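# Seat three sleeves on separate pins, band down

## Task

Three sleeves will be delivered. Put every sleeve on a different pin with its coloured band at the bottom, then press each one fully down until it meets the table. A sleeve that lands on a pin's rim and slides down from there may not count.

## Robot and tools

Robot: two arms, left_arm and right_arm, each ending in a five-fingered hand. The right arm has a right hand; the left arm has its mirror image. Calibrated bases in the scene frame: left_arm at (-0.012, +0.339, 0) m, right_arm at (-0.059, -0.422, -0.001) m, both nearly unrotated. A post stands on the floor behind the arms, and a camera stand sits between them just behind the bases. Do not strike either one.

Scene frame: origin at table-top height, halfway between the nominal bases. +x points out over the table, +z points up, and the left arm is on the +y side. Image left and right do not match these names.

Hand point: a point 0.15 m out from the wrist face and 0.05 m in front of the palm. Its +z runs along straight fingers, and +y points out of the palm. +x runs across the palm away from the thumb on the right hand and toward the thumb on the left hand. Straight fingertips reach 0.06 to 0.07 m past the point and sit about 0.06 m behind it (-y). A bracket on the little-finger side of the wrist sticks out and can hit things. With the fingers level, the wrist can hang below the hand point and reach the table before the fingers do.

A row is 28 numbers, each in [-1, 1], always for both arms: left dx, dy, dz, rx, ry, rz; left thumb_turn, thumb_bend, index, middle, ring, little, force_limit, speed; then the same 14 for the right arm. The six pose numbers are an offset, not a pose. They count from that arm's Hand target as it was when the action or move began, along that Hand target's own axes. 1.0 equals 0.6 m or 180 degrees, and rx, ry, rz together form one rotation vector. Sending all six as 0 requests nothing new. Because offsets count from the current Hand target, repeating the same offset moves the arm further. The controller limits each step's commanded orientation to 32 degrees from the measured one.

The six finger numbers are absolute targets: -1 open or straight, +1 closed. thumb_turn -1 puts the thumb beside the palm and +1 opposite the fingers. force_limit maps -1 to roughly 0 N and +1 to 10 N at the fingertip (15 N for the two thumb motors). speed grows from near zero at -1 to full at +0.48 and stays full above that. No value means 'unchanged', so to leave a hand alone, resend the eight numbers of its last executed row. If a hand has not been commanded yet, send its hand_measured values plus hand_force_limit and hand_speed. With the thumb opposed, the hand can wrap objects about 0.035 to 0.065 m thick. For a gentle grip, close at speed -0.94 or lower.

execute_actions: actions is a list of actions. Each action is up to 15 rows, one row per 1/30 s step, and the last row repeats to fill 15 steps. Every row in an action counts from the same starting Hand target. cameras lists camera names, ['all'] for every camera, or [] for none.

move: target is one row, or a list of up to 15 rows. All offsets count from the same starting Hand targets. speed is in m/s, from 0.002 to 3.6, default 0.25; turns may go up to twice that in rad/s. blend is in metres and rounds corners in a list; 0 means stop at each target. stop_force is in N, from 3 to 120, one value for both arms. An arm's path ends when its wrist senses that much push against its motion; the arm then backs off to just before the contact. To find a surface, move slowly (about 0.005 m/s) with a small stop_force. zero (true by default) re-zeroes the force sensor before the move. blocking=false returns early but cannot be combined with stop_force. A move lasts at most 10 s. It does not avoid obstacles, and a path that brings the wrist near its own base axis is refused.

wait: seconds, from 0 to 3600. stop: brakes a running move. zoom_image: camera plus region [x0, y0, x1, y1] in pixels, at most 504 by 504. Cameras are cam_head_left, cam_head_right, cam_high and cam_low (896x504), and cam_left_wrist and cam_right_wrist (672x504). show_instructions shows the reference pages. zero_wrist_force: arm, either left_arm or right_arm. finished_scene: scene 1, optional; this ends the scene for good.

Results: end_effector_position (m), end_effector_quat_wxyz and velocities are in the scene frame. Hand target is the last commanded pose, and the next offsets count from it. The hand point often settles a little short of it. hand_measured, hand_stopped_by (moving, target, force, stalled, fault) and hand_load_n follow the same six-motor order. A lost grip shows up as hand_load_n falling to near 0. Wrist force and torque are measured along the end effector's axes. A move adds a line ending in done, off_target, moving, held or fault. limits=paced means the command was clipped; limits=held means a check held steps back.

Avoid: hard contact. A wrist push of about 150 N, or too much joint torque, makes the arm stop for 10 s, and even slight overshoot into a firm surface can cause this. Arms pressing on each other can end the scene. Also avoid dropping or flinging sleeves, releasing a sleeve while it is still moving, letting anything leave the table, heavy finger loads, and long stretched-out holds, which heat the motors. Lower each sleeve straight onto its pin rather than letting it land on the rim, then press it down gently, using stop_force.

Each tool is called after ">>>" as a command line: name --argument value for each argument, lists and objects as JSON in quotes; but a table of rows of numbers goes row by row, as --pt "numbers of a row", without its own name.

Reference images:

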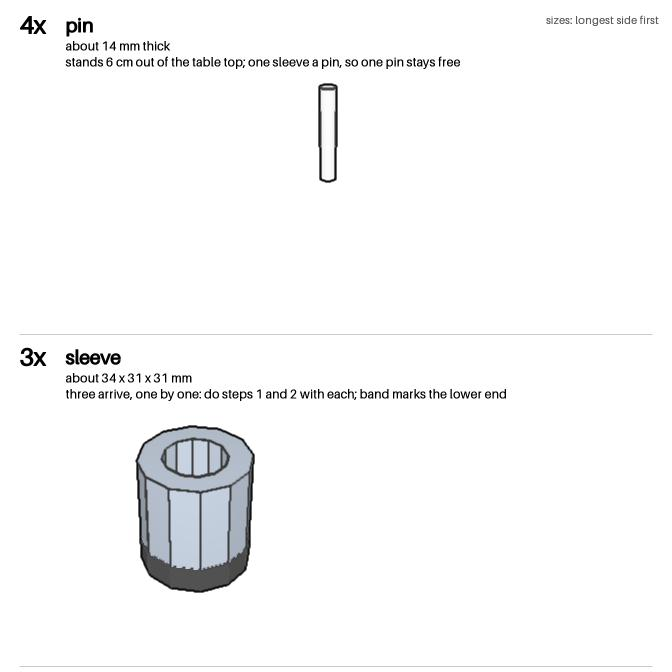

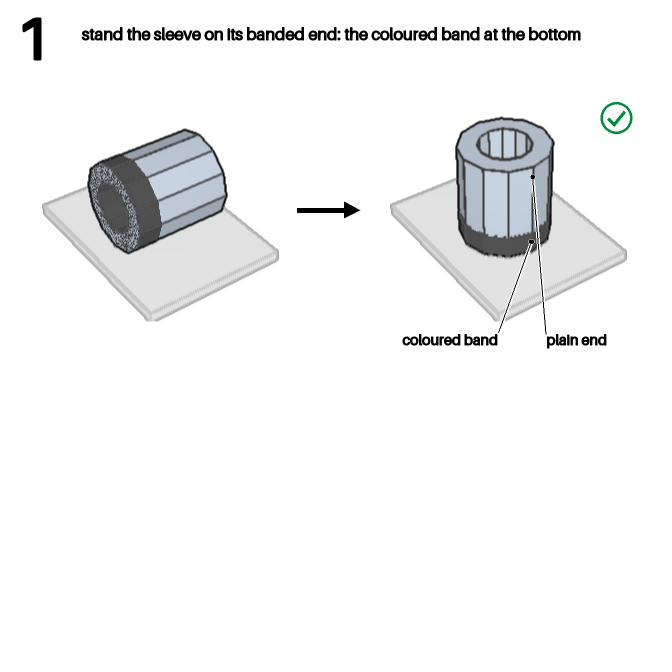

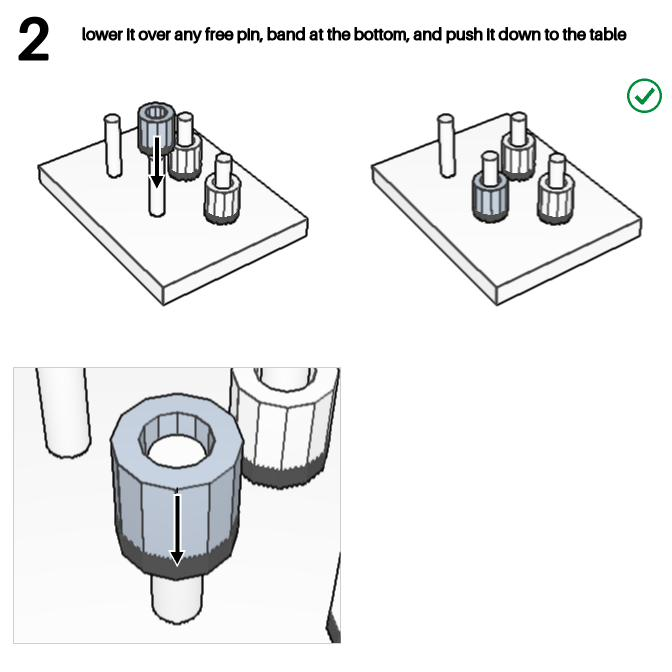

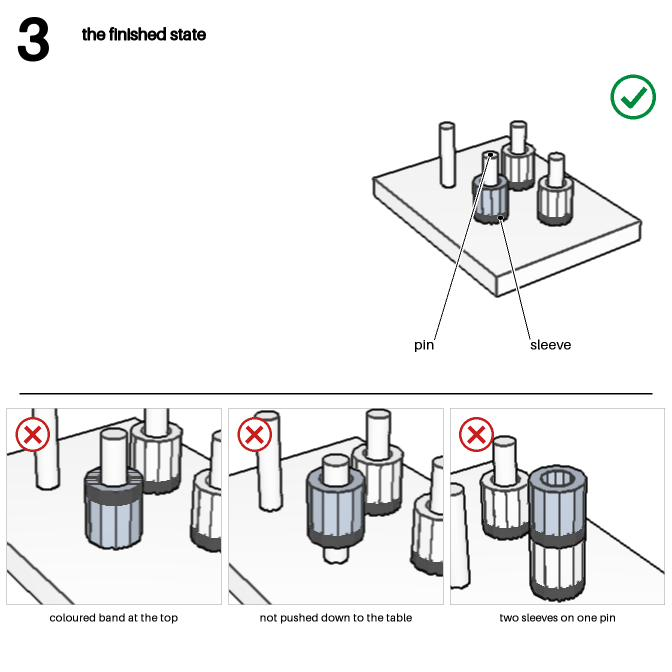

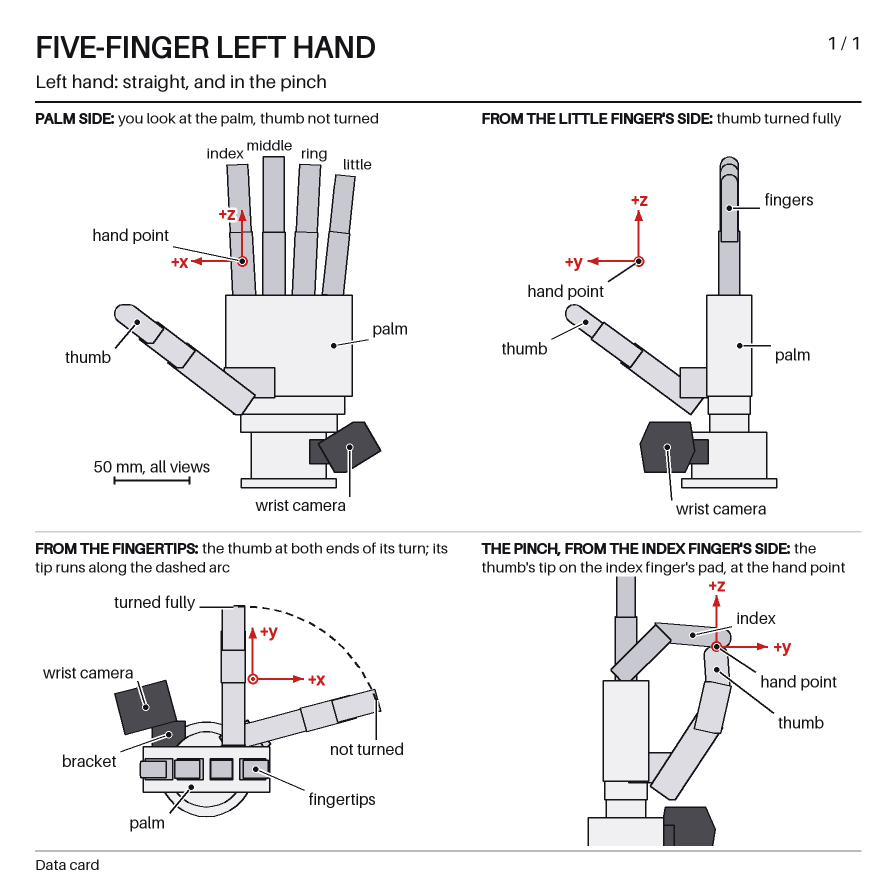

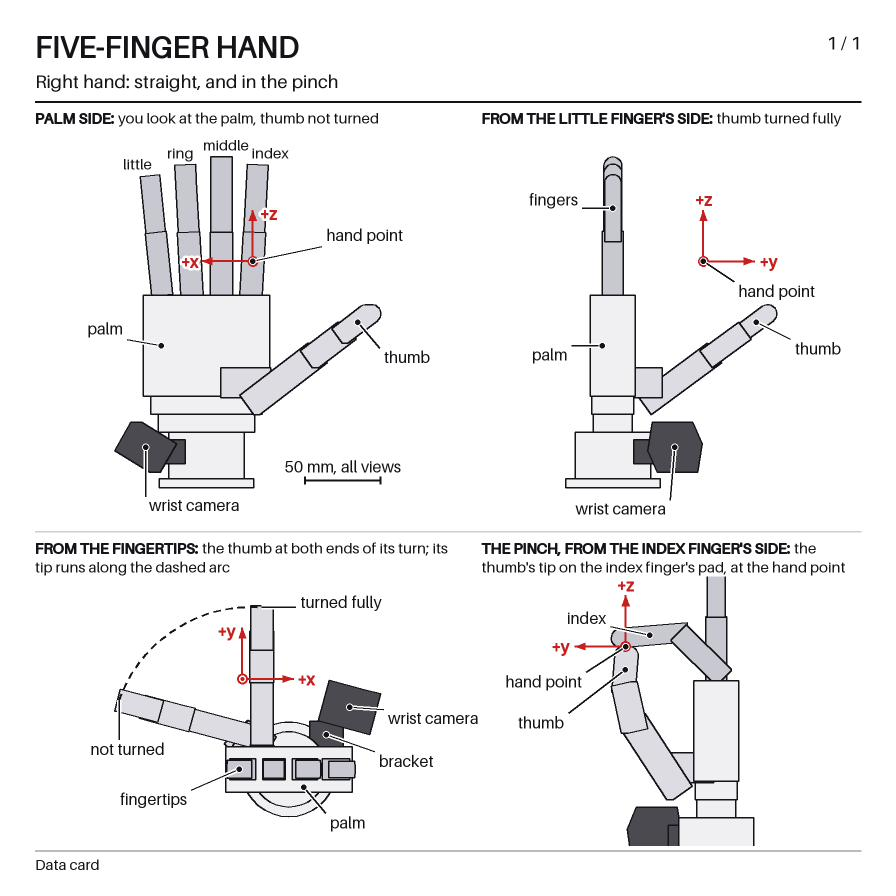

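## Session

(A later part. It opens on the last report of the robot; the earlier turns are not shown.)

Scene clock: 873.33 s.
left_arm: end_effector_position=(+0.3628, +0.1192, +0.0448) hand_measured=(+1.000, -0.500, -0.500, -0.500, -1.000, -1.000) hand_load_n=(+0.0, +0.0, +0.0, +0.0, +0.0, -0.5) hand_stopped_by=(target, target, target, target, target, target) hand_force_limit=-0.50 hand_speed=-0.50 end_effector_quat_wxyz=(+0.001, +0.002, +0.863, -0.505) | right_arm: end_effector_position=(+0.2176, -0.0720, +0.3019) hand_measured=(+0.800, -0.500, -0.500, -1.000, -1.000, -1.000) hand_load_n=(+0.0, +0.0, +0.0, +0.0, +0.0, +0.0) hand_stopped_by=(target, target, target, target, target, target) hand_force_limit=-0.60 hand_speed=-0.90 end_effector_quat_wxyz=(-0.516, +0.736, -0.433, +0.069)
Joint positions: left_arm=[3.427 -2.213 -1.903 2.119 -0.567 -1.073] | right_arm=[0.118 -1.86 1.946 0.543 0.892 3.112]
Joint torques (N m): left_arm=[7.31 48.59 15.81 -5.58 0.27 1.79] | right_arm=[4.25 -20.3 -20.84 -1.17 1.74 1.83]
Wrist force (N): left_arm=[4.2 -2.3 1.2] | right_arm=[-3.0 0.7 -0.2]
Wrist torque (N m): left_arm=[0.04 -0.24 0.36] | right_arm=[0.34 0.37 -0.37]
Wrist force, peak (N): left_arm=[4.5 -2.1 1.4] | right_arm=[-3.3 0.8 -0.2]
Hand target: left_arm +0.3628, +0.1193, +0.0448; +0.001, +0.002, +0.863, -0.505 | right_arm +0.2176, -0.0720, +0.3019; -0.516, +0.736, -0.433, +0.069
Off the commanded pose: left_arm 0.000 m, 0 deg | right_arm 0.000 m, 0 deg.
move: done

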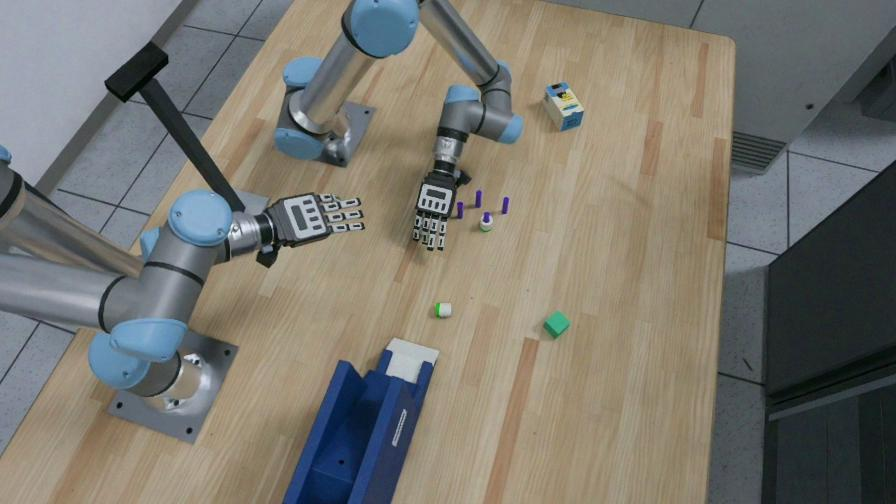

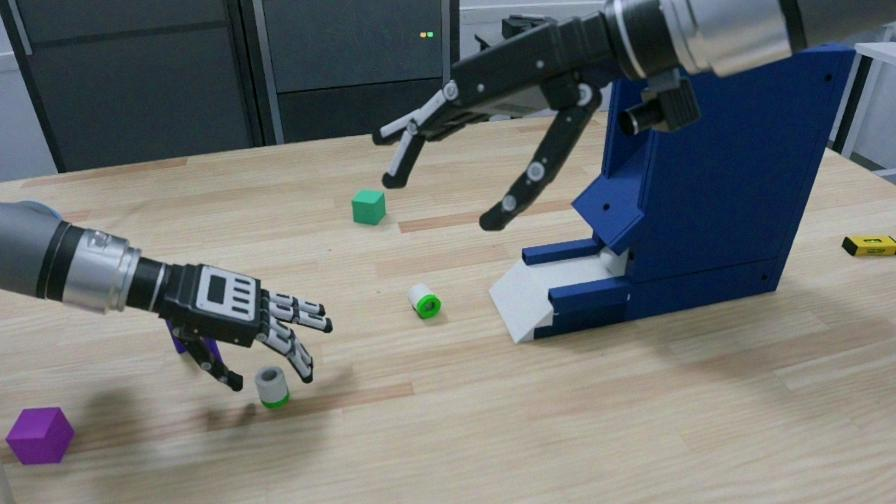

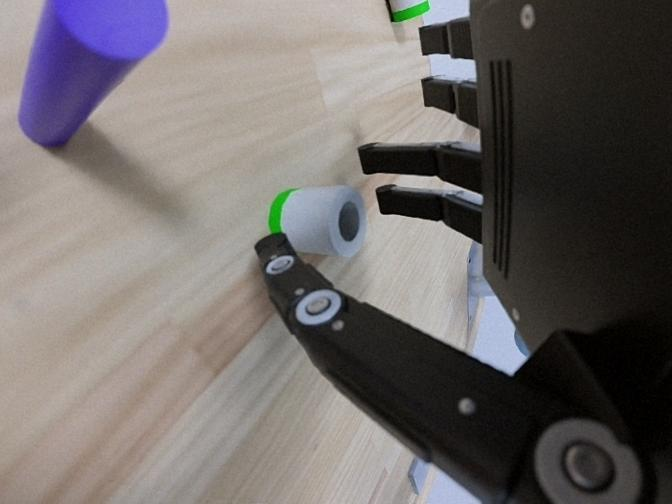

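>>> move --target '[0,0.0218,0.0122,0,0,0,1,-0.5,-0.5,-0.5,-1,-1,-0.5,-0.88,0,0,0,0,0,0,0.8,-0.5,-0.5,-1,-1,-1,-0.6,-0.9]' --speed 0.05

>>> move --target '[0,0,0,0,0,0,1,-0.5,-0.36,-0.36,-1,-1,-0.5,-0.88,0,0,0,0,0,0,0.8,-0.5,-0.5,-1,-1,-1,-0.6,-0.9]' --speed 0.05 --cameras '["cam_high","cam_low","cam_left_wrist"]'

>>> zoom_image --camera "cam_low" --region '[180, 270, 360, 430]'

>>> zoom_image --camera "cam_left_wrist" --region '[240, 120, 440, 320]'

Scene clock: 886.80 s.
left_arm: end_effector_position=(+0.3628, +0.1193, +0.0297) hand_measured=(+1.000, -0.500, -0.500, -0.500, -1.000, -1.000) hand_load_n=(+0.0, +0.0, +0.0, +0.0, +0.0, +0.0) hand_stopped_by=(target, target, target, target, target, target) hand_force_limit=-0.50 hand_speed=-0.88 end_effector_quat_wxyz=(+0.001, +0.002, +0.863, -0.505) end_effector_velocity=(-0.001, -0.001, +0.002) end_effector_angular_velocity=(-0.001, +0.003, -0.001) | right_arm: end_effector_position=(+0.2176, -0.0720, +0.3019) hand_measured=(+0.800, -0.500, -0.500, -1.000, -1.000, -1.000) hand_load_n=(-0.5, +0.0, +0.0, +0.0, +0.0, +0.0) hand_stopped_by=(target, target, target, target, target, target) hand_force_limit=-0.60 hand_speed=-0.90 end_effector_quat_wxyz=(-0.516, +0.736, -0.433, +0.069)
Joint positions: left_arm=[3.427 -2.244 -1.904 2.151 -0.567 -1.073] | right_arm=[0.118 -1.86 1.946 0.543 0.892 3.112]
Joint velocities: left_arm=[-0.002 0.002 0.001 -0.005 0 -0.001] | right_arm=[within noise]
Joint torques (N m): left_arm=[2.58 48.36 9.69 -5.31 0.62 -1.16] | right_arm=[4.58 -20.23 -25.59 -1.05 1.76 1.79]
Wrist force (N): left_arm=[4.3 -2.2 1.5] | right_arm=[-3.0 0.3 -0.5]
Wrist torque (N m): left_arm=[0.02 -0.24 0.33] | right_arm=[0.31 0.39 -0.39]
Wrist force, peak (N): left_arm=[4.2 -3.0 1.0] | right_arm=[-3.4 0.8 -0.3]
Hand target: left_arm +0.3628, +0.1193, +0.0298; +0.001, +0.002, +0.863, -0.505 | right_arm +0.2176, -0.0720, +0.3019; -0.516, +0.736, -0.433, +0.069
Off the commanded pose: left_arm 0.000 m, 0 deg | right_arm 0.000 m, 0 deg.
move: done

Scene clock: 887.50 s.
left_arm: end_effector_position=(+0.3628, +0.1193, +0.0298) hand_measured=(+1.000, -0.500, -0.360, -0.360, -1.000, -1.000) hand_load_n=(+0.0, +0.0, +0.0, +0.0, +0.0, +0.0) hand_stopped_by=(target, target, target, target, target, target) hand_force_limit=-0.50 hand_speed=-0.88 end_effector_quat_wxyz=(+0.001, +0.002, +0.863, -0.505) | right_arm: end_effector_position=(+0.2176, -0.0720, +0.3019) hand_measured=(+0.800, -0.500, -0.500, -1.000, -1.000, -1.000) hand_load_n=(+0.0, +0.0, +0.0, +0.0, +0.0, +0.0) hand_stopped_by=(target, target, target, target, target, target) hand_force_limit=-0.60 hand_speed=-0.90 end_effector_quat_wxyz=(-0.516, +0.736, -0.433, +0.069)
Joint positions: left_arm=[3.427 -2.244 -1.904 2.151 -0.567 -1.073] | right_arm=[0.118 -1.86 1.946 0.543 0.892 3.112]
Joint torques (N m): left_arm=[-3.8 48.84 21.28 -5.66 2.16 -2.08] | right_arm=[4.71 -19.99 -26.25 -1.07 1.68 1.77]
Wrist force (N): left_arm=[4.1 -2.0 1.4] | right_arm=[-2.9 0.6 -0.2]
Wrist torque (N m): left_arm=[0.04 -0.22 0.32] | right_arm=[0.32 0.37 -0.38]
Wrist force, peak (N): left_arm=[4.1 -2.3 1.4] | right_arm=[-3.2 0.8 -0.1]
Hand target: left_arm +0.3628, +0.1193, +0.0298; +0.001, +0.002, +0.863, -0.505 | right_arm +0.2176, -0.0720, +0.3019; -0.516, +0.736, -0.433, +0.069
Off the commanded pose: left_arm 0.000 m, 0 deg | right_arm 0.000 m, 0 deg.
move: done

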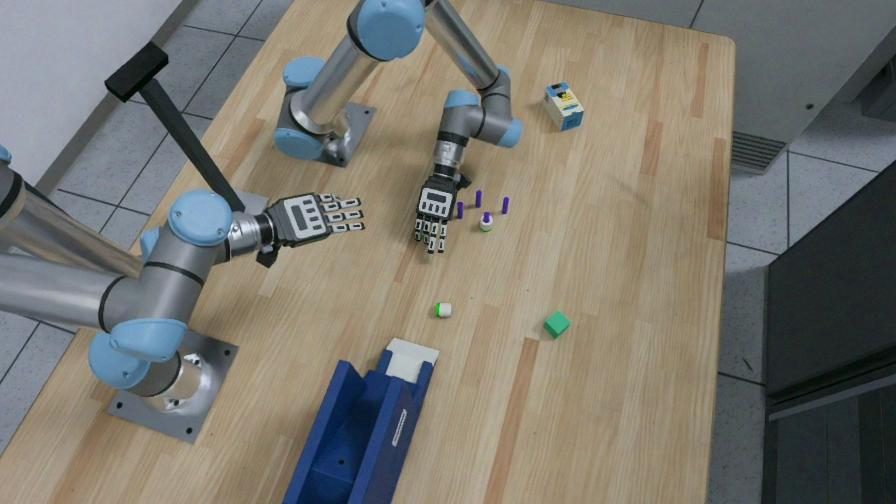

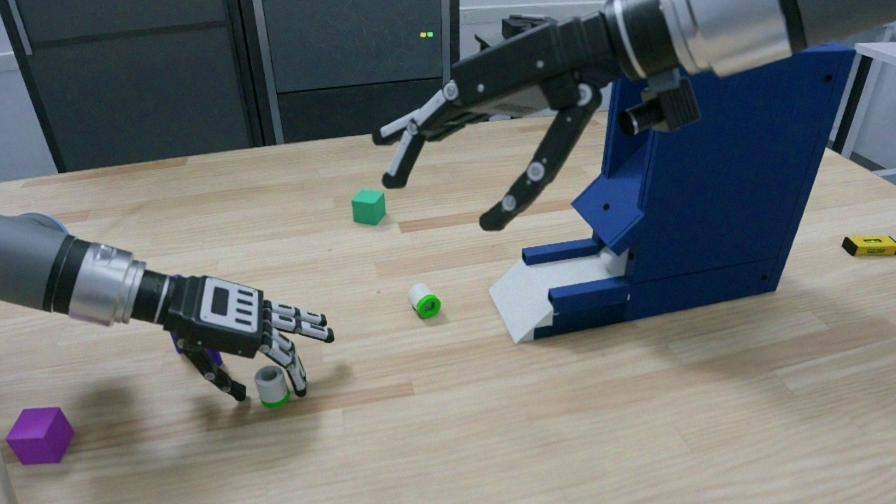

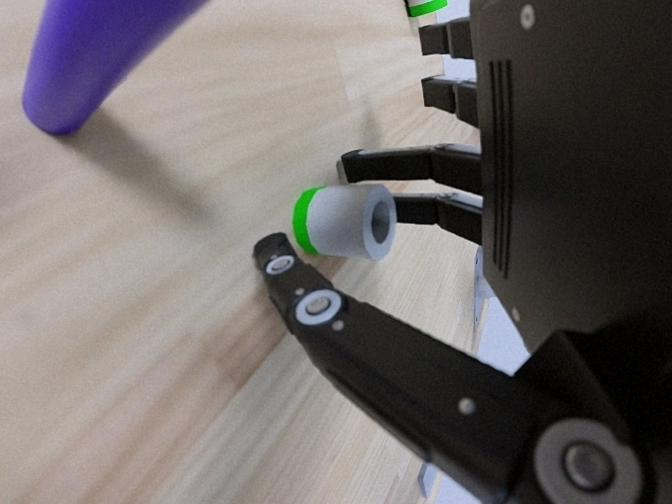

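Scaled by 2.800 from the camera's image (finer frame: 1280x720).

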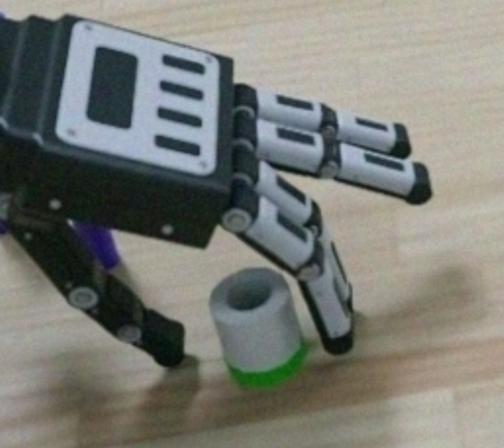

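Scaled by 2.520 from the camera's image (finer frame: 960x720).

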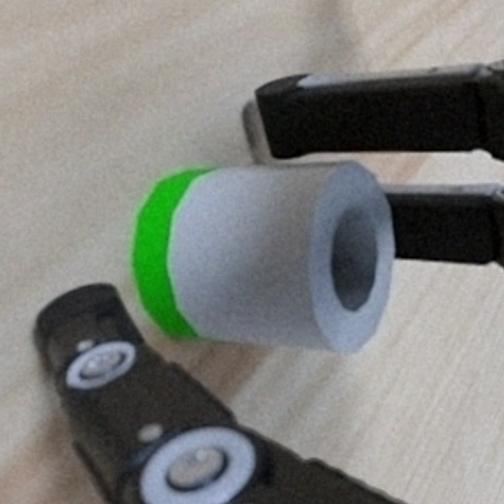

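>>> zoom_image --camera "cam_high" --region '[400, 200, 460, 260]'

Scaled by 8.400 from the camera's image (finer frame: 1280x720).

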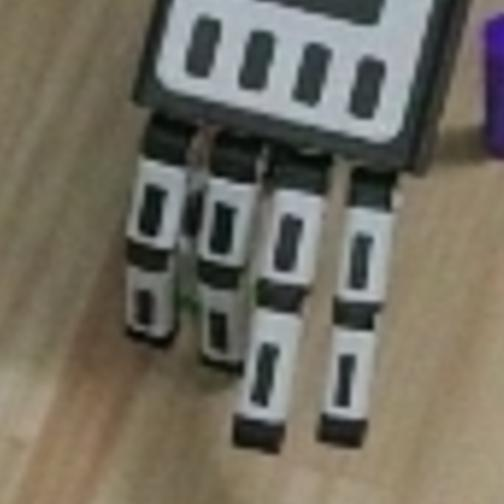

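>>> move --target '[0,0,0,0,0,0,1,-0.5,-0.26,-0.26,-1,-1,-0.5,-0.88,0,0,0,0,0,0,0.8,-0.5,-0.5,-1,-1,-1,-0.6,-0.9]' --speed 0.05 --cameras '["cam_high","cam_low","cam_left_wrist"]'

>>> zoom_image --camera "cam_low" --region '[180, 270, 360, 430]'

>>> zoom_image --camera "cam_high" --region '[400, 200, 460, 260]'

Scene clock: 896.73 s.
left_arm: end_effector_position=(+0.3628, +0.1193, +0.0298) hand_measured=(+1.000, -0.500, -0.260, -0.260, -1.000, -1.000) hand_load_n=(+0.0, +0.0, +0.0, +0.0, +0.0, +0.0) hand_stopped_by=(target, target, target, target, target, target) hand_force_limit=-0.50 hand_speed=-0.88 end_effector_quat_wxyz=(+0.001, +0.002, +0.863, -0.505) | right_arm: end_effector_position=(+0.2176, -0.0720, +0.3019) hand_measured=(+0.800, -0.500, -0.500, -1.000, -1.000, -1.000) hand_load_n=(+0.0, +0.0, +0.0, +0.0, +0.0, +0.0) hand_stopped_by=(target, target, target, target, target, target) hand_force_limit=-0.60 hand_speed=-0.90 end_effector_quat_wxyz=(-0.516, +0.736, -0.433, +0.069)
Joint positions: left_arm=[3.427 -2.244 -1.904 2.151 -0.567 -1.073] | right_arm=[0.118 -1.86 1.946 0.543 0.892 3.112]
Joint torques (N m): left_arm=[-3.75 48.63 20.76 -4.47 2.27 -2.19] | right_arm=[4.64 -19.77 -26.17 -1.14 1.75 1.77]
Wrist force (N): left_arm=[4.1 -2.1 1.3] | right_arm=[-2.8 0.4 -0.3]
Wrist torque (N m): left_arm=[0.04 -0.22 0.32] | right_arm=[0.30 0.35 -0.37]
Wrist force, peak (N): left_arm=[4.3 -2.1 1.5] | right_arm=[-3.4 0.5 -0.1]
Hand target: left_arm +0.3628, +0.1193, +0.0298; +0.001, +0.002, +0.863, -0.505 | right_arm +0.2176, -0.0720, +0.3019; -0.516, +0.736, -0.433, +0.069
Off the commanded pose: left_arm 0.000 m, 0 deg | right_arm 0.000 m, 0 deg.
move: done

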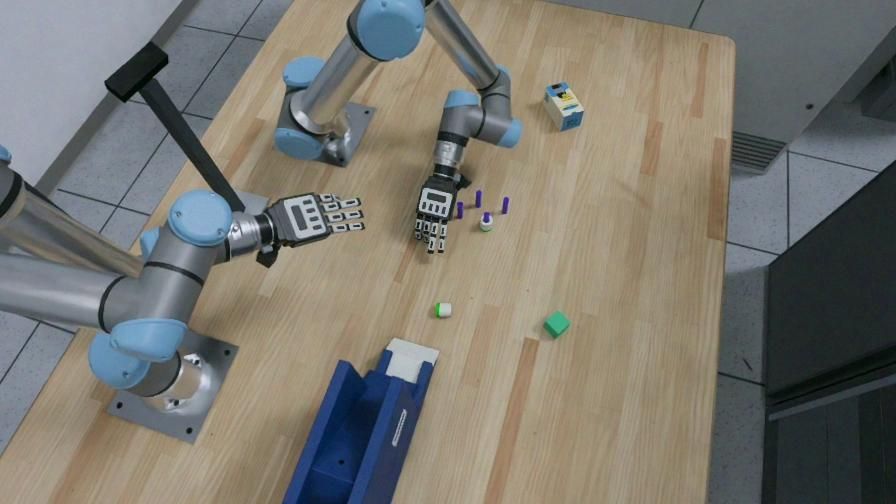

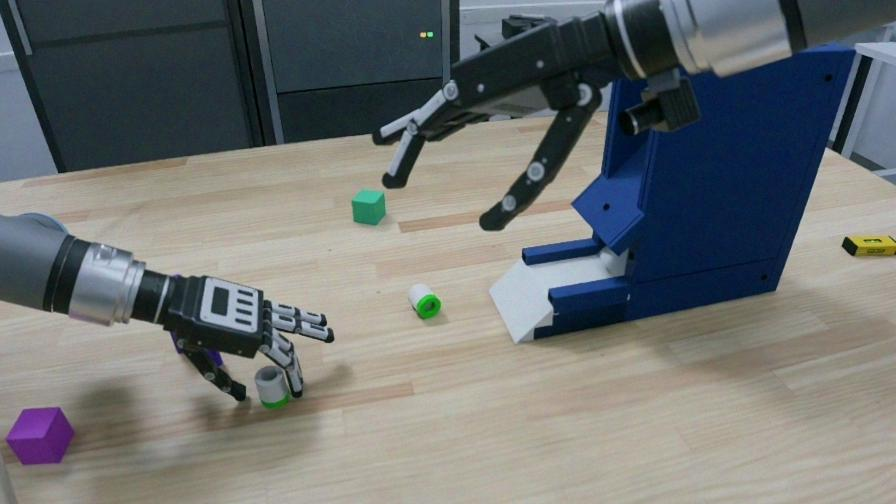

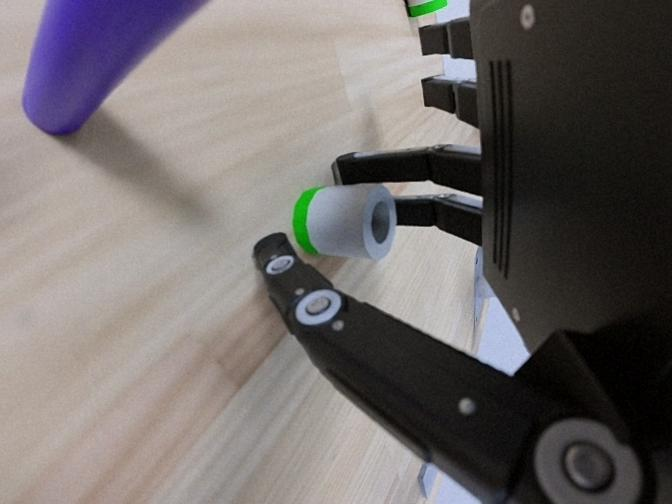

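Scaled by 2.800 from the camera's image (finer frame: 1280x720).

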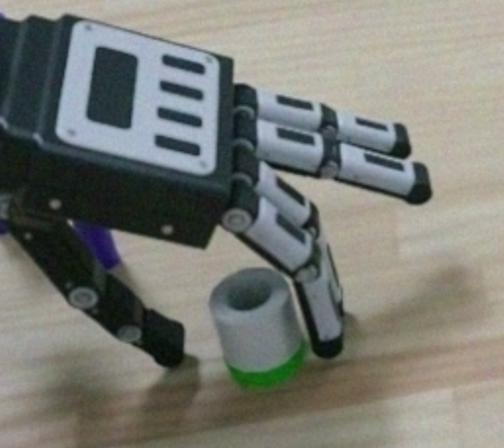

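Scaled by 8.400 from the camera's image (finer frame: 1280x720).

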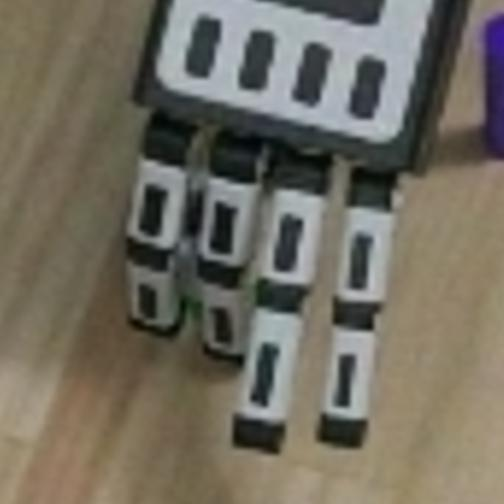

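>>> move --target '[0,0,0,0,0,0,1,0.3,-0.26,-0.26,-1,-1,-0.5,-0.92,0,0,0,0,0,0,0.8,-0.5,-0.5,-1,-1,-1,-0.6,-0.9]' --speed 0.05 --cameras '["cam_high","cam_low","cam_left_wrist"]'

>>> zoom_image --camera "cam_low" --region '[180, 270, 360, 430]'

>>> zoom_image --camera "cam_high" --region '[400, 200, 460, 260]'

Scene clock: 904.57 s.
left_arm: end_effector_position=(+0.3628, +0.1193, +0.0298) hand_measured=(+1.000, -0.010, -0.260, -0.260, -1.000, -1.000) hand_load_n=(+0.0, +3.5, +3.5, +0.0, +0.0, +0.0) hand_stopped_by=(target, force, target, target, target, target) hand_force_limit=-0.50 hand_speed=-0.92 end_effector_quat_wxyz=(+0.001, +0.002, +0.863, -0.505) | right_arm: end_effector_position=(+0.2176, -0.0720, +0.3019) hand_measured=(+0.800, -0.500, -0.500, -1.000, -1.000, -1.000) hand_load_n=(+0.0, +0.0, +0.0, +0.0, +0.0, -0.5) hand_stopped_by=(target, target, target, target, target, target) hand_force_limit=-0.60 hand_speed=-0.90 end_effector_quat_wxyz=(-0.516, +0.736, -0.433, +0.069)
Joint positions: left_arm=[3.427 -2.244 -1.904 2.151 -0.567 -1.073] | right_arm=[0.118 -1.86 1.946 0.543 0.892 3.112]
Joint torques (N m): left_arm=[-2.01 48.55 19.76 -3.32 2.41 -2.28] | right_arm=[4.47 -19.72 -26.42 -1.14 1.82 1.77]
Wrist force (N): left_arm=[4.0 -1.9 1.3] | right_arm=[-3.0 0.6 -0.1]
Wrist torque (N m): left_arm=[0.06 -0.21 0.31] | right_arm=[0.32 0.37 -0.38]
Wrist force, peak (N): left_arm=[4.3 -2.1 1.4] | right_arm=[-3.4 0.7 -0.1]
Hand target: left_arm +0.3628, +0.1193, +0.0298; +0.001, +0.002, +0.863, -0.505 | right_arm +0.2176, -0.0720, +0.3019; -0.516, +0.736, -0.433, +0.069
Off the commanded pose: left_arm 0.000 m, 0 deg | right_arm 0.000 m, 0 deg.
move: done

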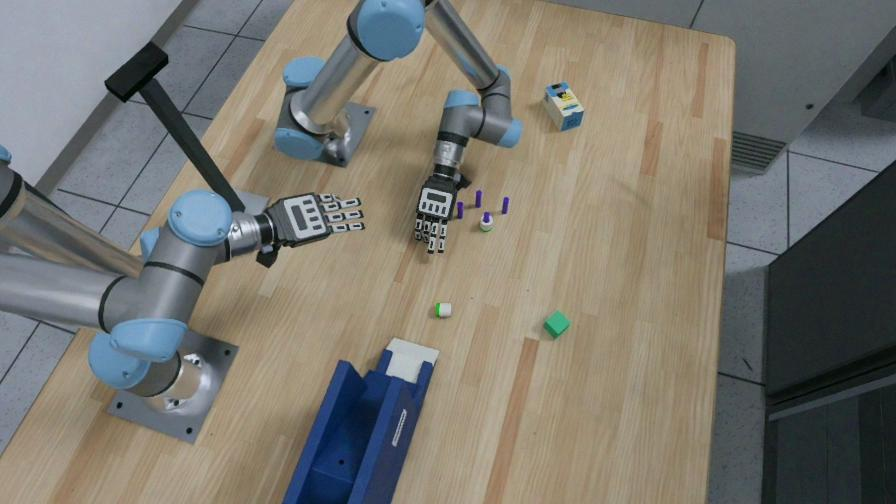

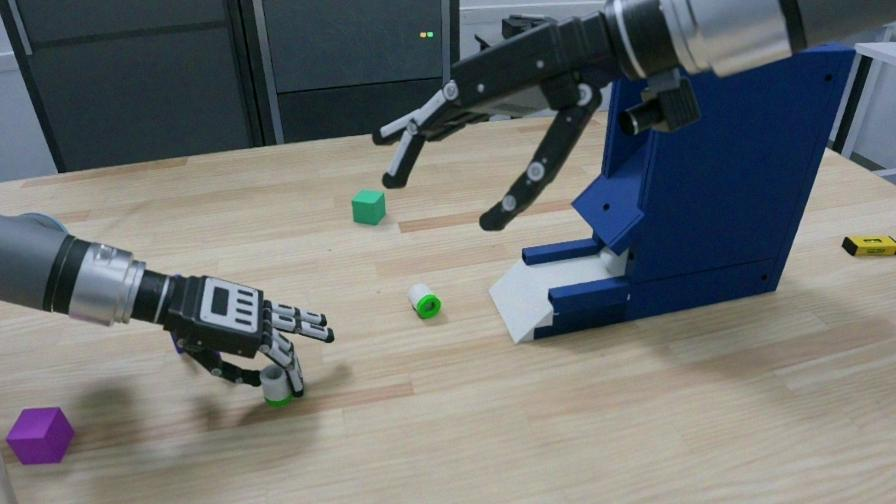

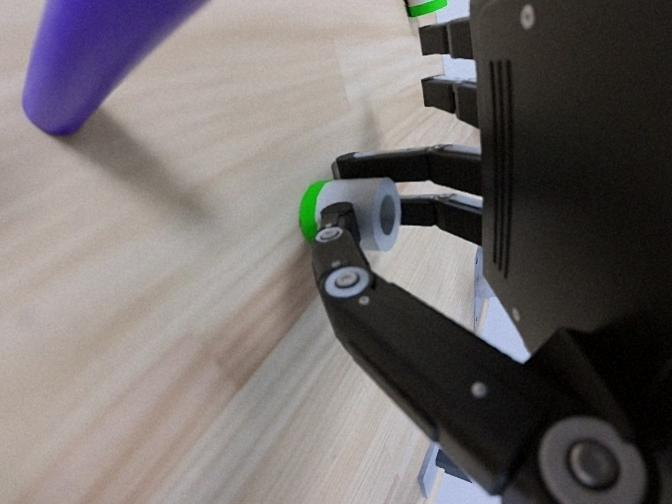

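Scaled by 2.800 from the camera's image (finer frame: 1280x720).

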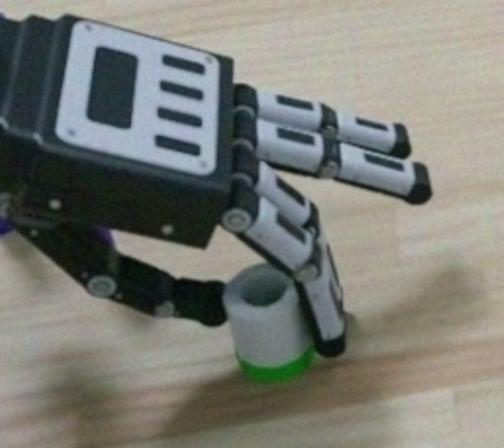

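Scaled by 8.400 from the camera's image (finer frame: 1280x720).

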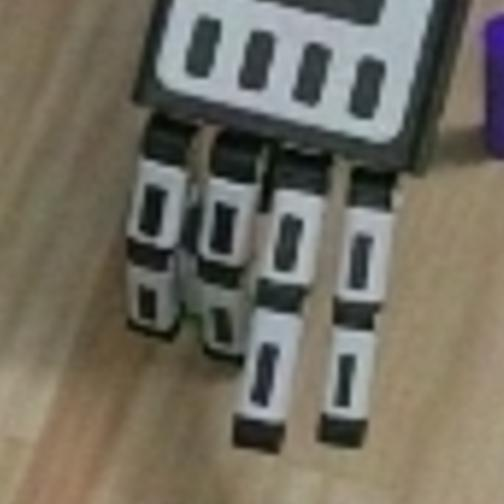

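>>> move --target '[0,0,0,0,0,0,1,-0.3,-0.36,-0.36,-1,-1,-0.5,-0.88,0,0,0,0,0,0,0.8,-0.5,-0.5,-1,-1,-1,-0.6,-0.9]' --speed 0.05

>>> move --target '[0.0058,0,0,0,0,0,1,-0.3,-0.36,-0.36,-1,-1,-0.5,-0.88,0,0,0,0,0,0,0.8,-0.5,-0.5,-1,-1,-1,-0.6,-0.9]' --speed 0.02

>>> move --target '[0,0,0,0,0,0,1,-0.3,-0.26,-0.26,-1,-1,-0.5,-0.88,0,0,0,0,0,0,0.8,-0.5,-0.5,-1,-1,-1,-0.6,-0.9]' --speed 0.02

>>> move --target '[0,0,0,0,0,0,1,0.3,-0.26,-0.26,-1,-1,-0.5,-0.92,0,0,0,0,0,0,0.8,-0.5,-0.5,-1,-1,-1,-0.6,-0.9]' --speed 0.05 --cameras '["cam_low","cam_left_wrist","cam_high"]'

>>> zoom_image --camera "cam_high" --region '[400, 200, 460, 260]'

Scene clock: 912.53 s.
left_arm: end_effector_position=(+0.3628, +0.1193, +0.0298) hand_measured=(+1.000, -0.300, -0.360, -0.360, -1.000, -1.000) hand_load_n=(+0.0, +0.5, +0.0, +0.0, +0.0, +0.0) hand_stopped_by=(target, target, target, target, target, target) hand_force_limit=-0.50 hand_speed=-0.88 end_effector_quat_wxyz=(+0.001, +0.002, +0.863, -0.505) | right_arm: end_effector_position=(+0.2176, -0.0720, +0.3019) hand_measured=(+0.800, -0.500, -0.500, -1.000, -1.000, -1.000) hand_load_n=(+0.0, +0.0, +0.0, -0.5, +0.0, +0.0) hand_stopped_by=(target, target, target, target, target, target) hand_force_limit=-0.60 hand_speed=-0.90 end_effector_quat_wxyz=(-0.516, +0.736, -0.433, +0.069)
Joint positions: left_arm=[3.427 -2.244 -1.904 2.151 -0.567 -1.073] | right_arm=[0.118 -1.86 1.946 0.543 0.892 3.112]
Joint torques (N m): left_arm=[-3.28 47.97 19 -2.55 2.19 -2.18] | right_arm=[4.38 -19.6 -26.04 -1.12 1.64 1.8]
Wrist force (N): left_arm=[4.0 -1.9 1.3] | right_arm=[-3.0 0.7 -0.3]
Wrist torque (N m): left_arm=[0.07 -0.21 0.31] | right_arm=[0.35 0.38 -0.38]
Wrist force, peak (N): left_arm=[4.2 -2.2 1.5] | right_arm=[-3.3 0.6 -0.3]
Hand target: left_arm +0.3628, +0.1193, +0.0298; +0.001, +0.002, +0.863, -0.505 | right_arm +0.2176, -0.0720, +0.3019; -0.516, +0.736, -0.433, +0.069
Off the commanded pose: left_arm 0.000 m, 0 deg | right_arm 0.000 m, 0 deg.
move: done

Scene clock: 913.03 s.
left_arm: end_effector_position=(+0.3593, +0.1194, +0.0299) hand_measured=(+1.000, -0.300, -0.360, -0.360, -1.000, -1.000) hand_load_n=(+0.0, +0.0, +0.0, +0.0, +0.0, +0.0) hand_stopped_by=(target, target, target, target, target, target) hand_force_limit=-0.50 hand_speed=-0.88 end_effector_quat_wxyz=(+0.001, +0.002, +0.863, -0.505) | right_arm: end_effector_position=(+0.2176, -0.0720, +0.3019) hand_measured=(+0.800, -0.500, -0.500, -1.000, -1.000, -1.000) hand_load_n=(+0.0, +0.0, +0.0, +0.0, +0.0, +0.0) hand_stopped_by=(target, target, target, target, target, target) hand_force_limit=-0.60 hand_speed=-0.90 end_effector_quat_wxyz=(-0.516, +0.736, -0.433, +0.069)
Joint positions: left_arm=[3.429 -2.239 -1.915 2.155 -0.568 -1.069] | right_arm=[0.118 -1.86 1.946 0.543 0.892 3.112]
Joint torques (N m): left_arm=[-0.45 26.9 20.12 -3.75 0.51 -1.49] | right_arm=[4.26 -19.88 -25.86 -1.05 1.78 1.82]
Wrist force (N): left_arm=[4.0 -2.1 1.5] | right_arm=[-2.8 0.7 -0.2]
Wrist torque (N m): left_arm=[0.03 -0.21 0.28] | right_arm=[0.34 0.35 -0.37]
Wrist force, peak (N): left_arm=[4.3 -2.1 1.4] | right_arm=[-3.2 0.5 -0.2]
Hand target: left_arm +0.3594, +0.1193, +0.0298; +0.001, +0.002, +0.863, -0.505 | right_arm +0.2176, -0.0720, +0.3019; -0.516, +0.736, -0.433, +0.069
Off the commanded pose: left_arm 0.000 m, 0 deg | right_arm 0.000 m, 0 deg.
move: done

Scene clock: 913.60 s.
left_arm: end_effector_position=(+0.3594, +0.1193, +0.0298) hand_measured=(+1.000, -0.300, -0.260, -0.260, -1.000, -1.000) hand_load_n=(+0.0, +0.0, +0.0, +0.0, +0.0, -0.5) hand_stopped_by=(target, target, target, target, target, target) hand_force_limit=-0.50 hand_speed=-0.88 end_effector_quat_wxyz=(+0.001, +0.002, +0.863, -0.505) | right_arm: end_effector_position=(+0.2176, -0.0720, +0.3019) hand_measured=(+0.800, -0.500, -0.500, -1.000, -1.000, -1.000) hand_load_n=(+0.0, +0.0, +0.0, +0.0, +0.0, +0.0) hand_stopped_by=(target, target, target, target, target, target) hand_force_limit=-0.60 hand_speed=-0.90 end_effector_quat_wxyz=(-0.516, +0.736, -0.433, +0.069)
Joint positions: left_arm=[3.429 -2.239 -1.915 2.154 -0.568 -1.069] | right_arm=[0.118 -1.86 1.946 0.543 0.892 3.112]
Joint torques (N m): left_arm=[-2.95 22.37 19.5 -5.56 2 -2] | right_arm=[4.32 -20.02 -26.05 -1.07 1.78 1.82]
Wrist force (N): left_arm=[4.0 -2.0 1.4] | right_arm=[-3.0 0.3 -0.1]
Wrist torque (N m): left_arm=[0.04 -0.21 0.29] | right_arm=[0.27 0.39 -0.40]
Wrist force, peak (N): left_arm=[4.0 -2.3 1.5] | right_arm=[-3.2 0.6 -0.4]
Hand target: left_arm +0.3594, +0.1193, +0.0298; +0.001, +0.002, +0.863, -0.505 | right_arm +0.2176, -0.0720, +0.3019; -0.516, +0.736, -0.433, +0.069
Off the commanded pose: left_arm 0.000 m, 0 deg | right_arm 0.000 m, 0 deg.
move: done

Scene clock: 916.33 s.
left_arm: end_effector_position=(+0.3594, +0.1193, +0.0298) hand_measured=(+1.000, -0.014, -0.260, -0.260, -1.000, -1.000) hand_load_n=(+0.5, +4.0, +2.0, +1.0, +0.0, +0.0) hand_stopped_by=(target, force, target, target, target, target) hand_force_limit=-0.50 hand_speed=-0.92 end_effector_quat_wxyz=(+0.001, +0.002, +0.863, -0.505) | right_arm: end_effector_position=(+0.2176, -0.0720, +0.3019) hand_measured=(+0.800, -0.500, -0.500, -1.000, -1.000, -1.000) hand_load_n=(+0.0, +0.0, +0.0, +0.0, -0.5, +0.0) hand_stopped_by=(target, target, target, target, target, target) hand_force_limit=-0.60 hand_speed=-0.90 end_effector_quat_wxyz=(-0.516, +0.736, -0.433, +0.069)
Joint positions: left_arm=[3.429 -2.239 -1.915 2.154 -0.568 -1.069] | right_arm=[0.118 -1.86 1.946 0.543 0.892 3.112]
Joint torques (N m): left_arm=[-4.6 22.59 20.97 -5.35 2.2 -2.41] | right_arm=[4.51 -19.92 -25.93 -1.06 1.6 1.72]
Wrist force (N): left_arm=[4.2 -1.9 1.5] | right_arm=[-2.8 0.8 -0.1]
Wrist torque (N m): left_arm=[0.03 -0.23 0.31] | right_arm=[0.34 0.35 -0.37]
Wrist force, peak (N): left_arm=[4.4 -2.2 1.3] | right_arm=[-3.2 0.9 0.0]
Hand target: left_arm +0.3594, +0.1193, +0.0298; +0.001, +0.002, +0.863, -0.505 | right_arm +0.2176, -0.0720, +0.3019; -0.516, +0.736, -0.433, +0.069
Off the commanded pose: left_arm 0.000 m, 0 deg | right_arm 0.000 m, 0 deg.
move: done
Images, in order (width x height): cam_high 896x504, cam_low 896x504, cam_left_wrist 672x504.

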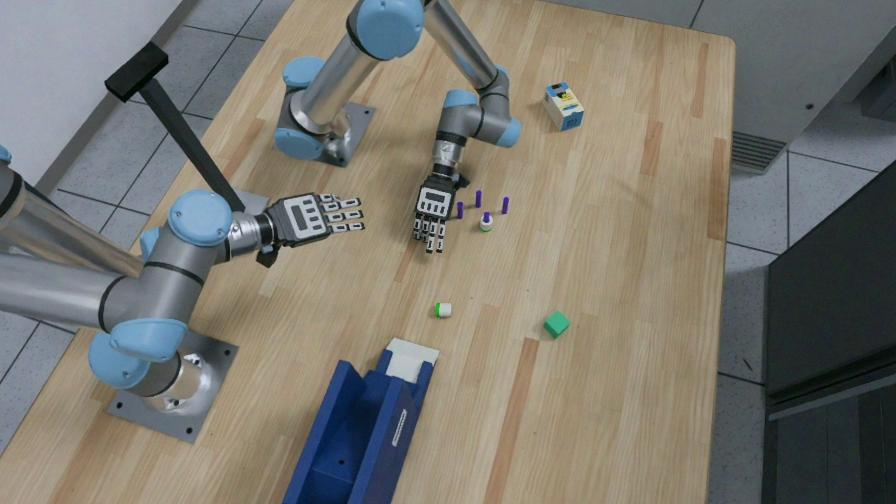

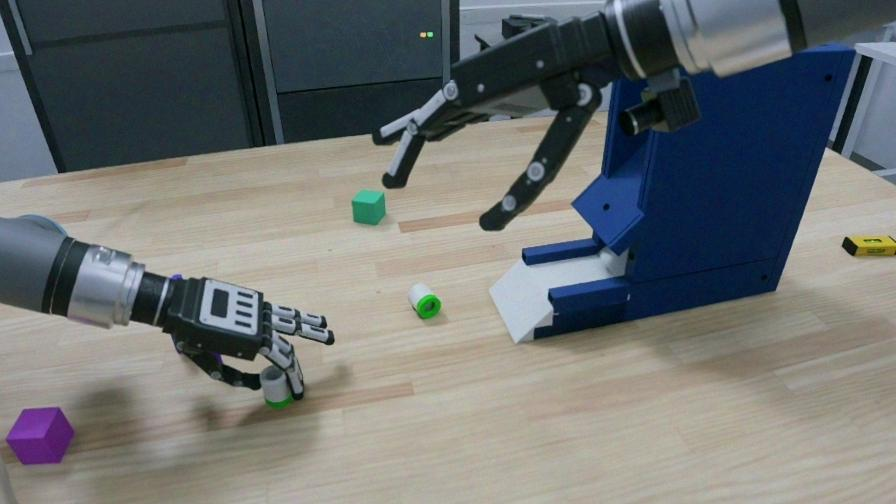

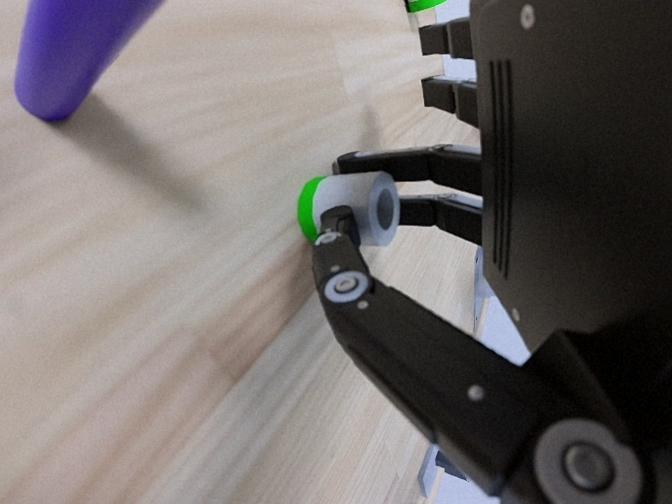

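Scaled by 8.400 from the camera's image (finer frame: 1280x720).

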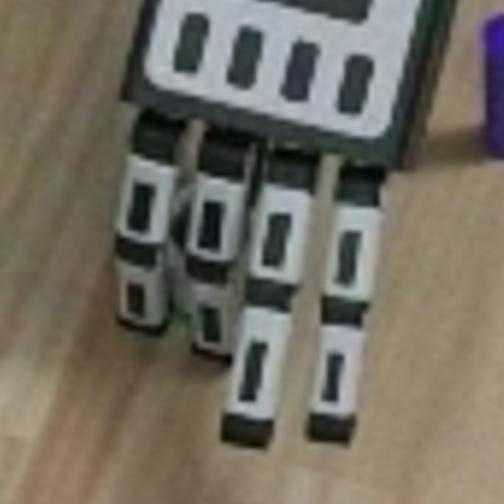

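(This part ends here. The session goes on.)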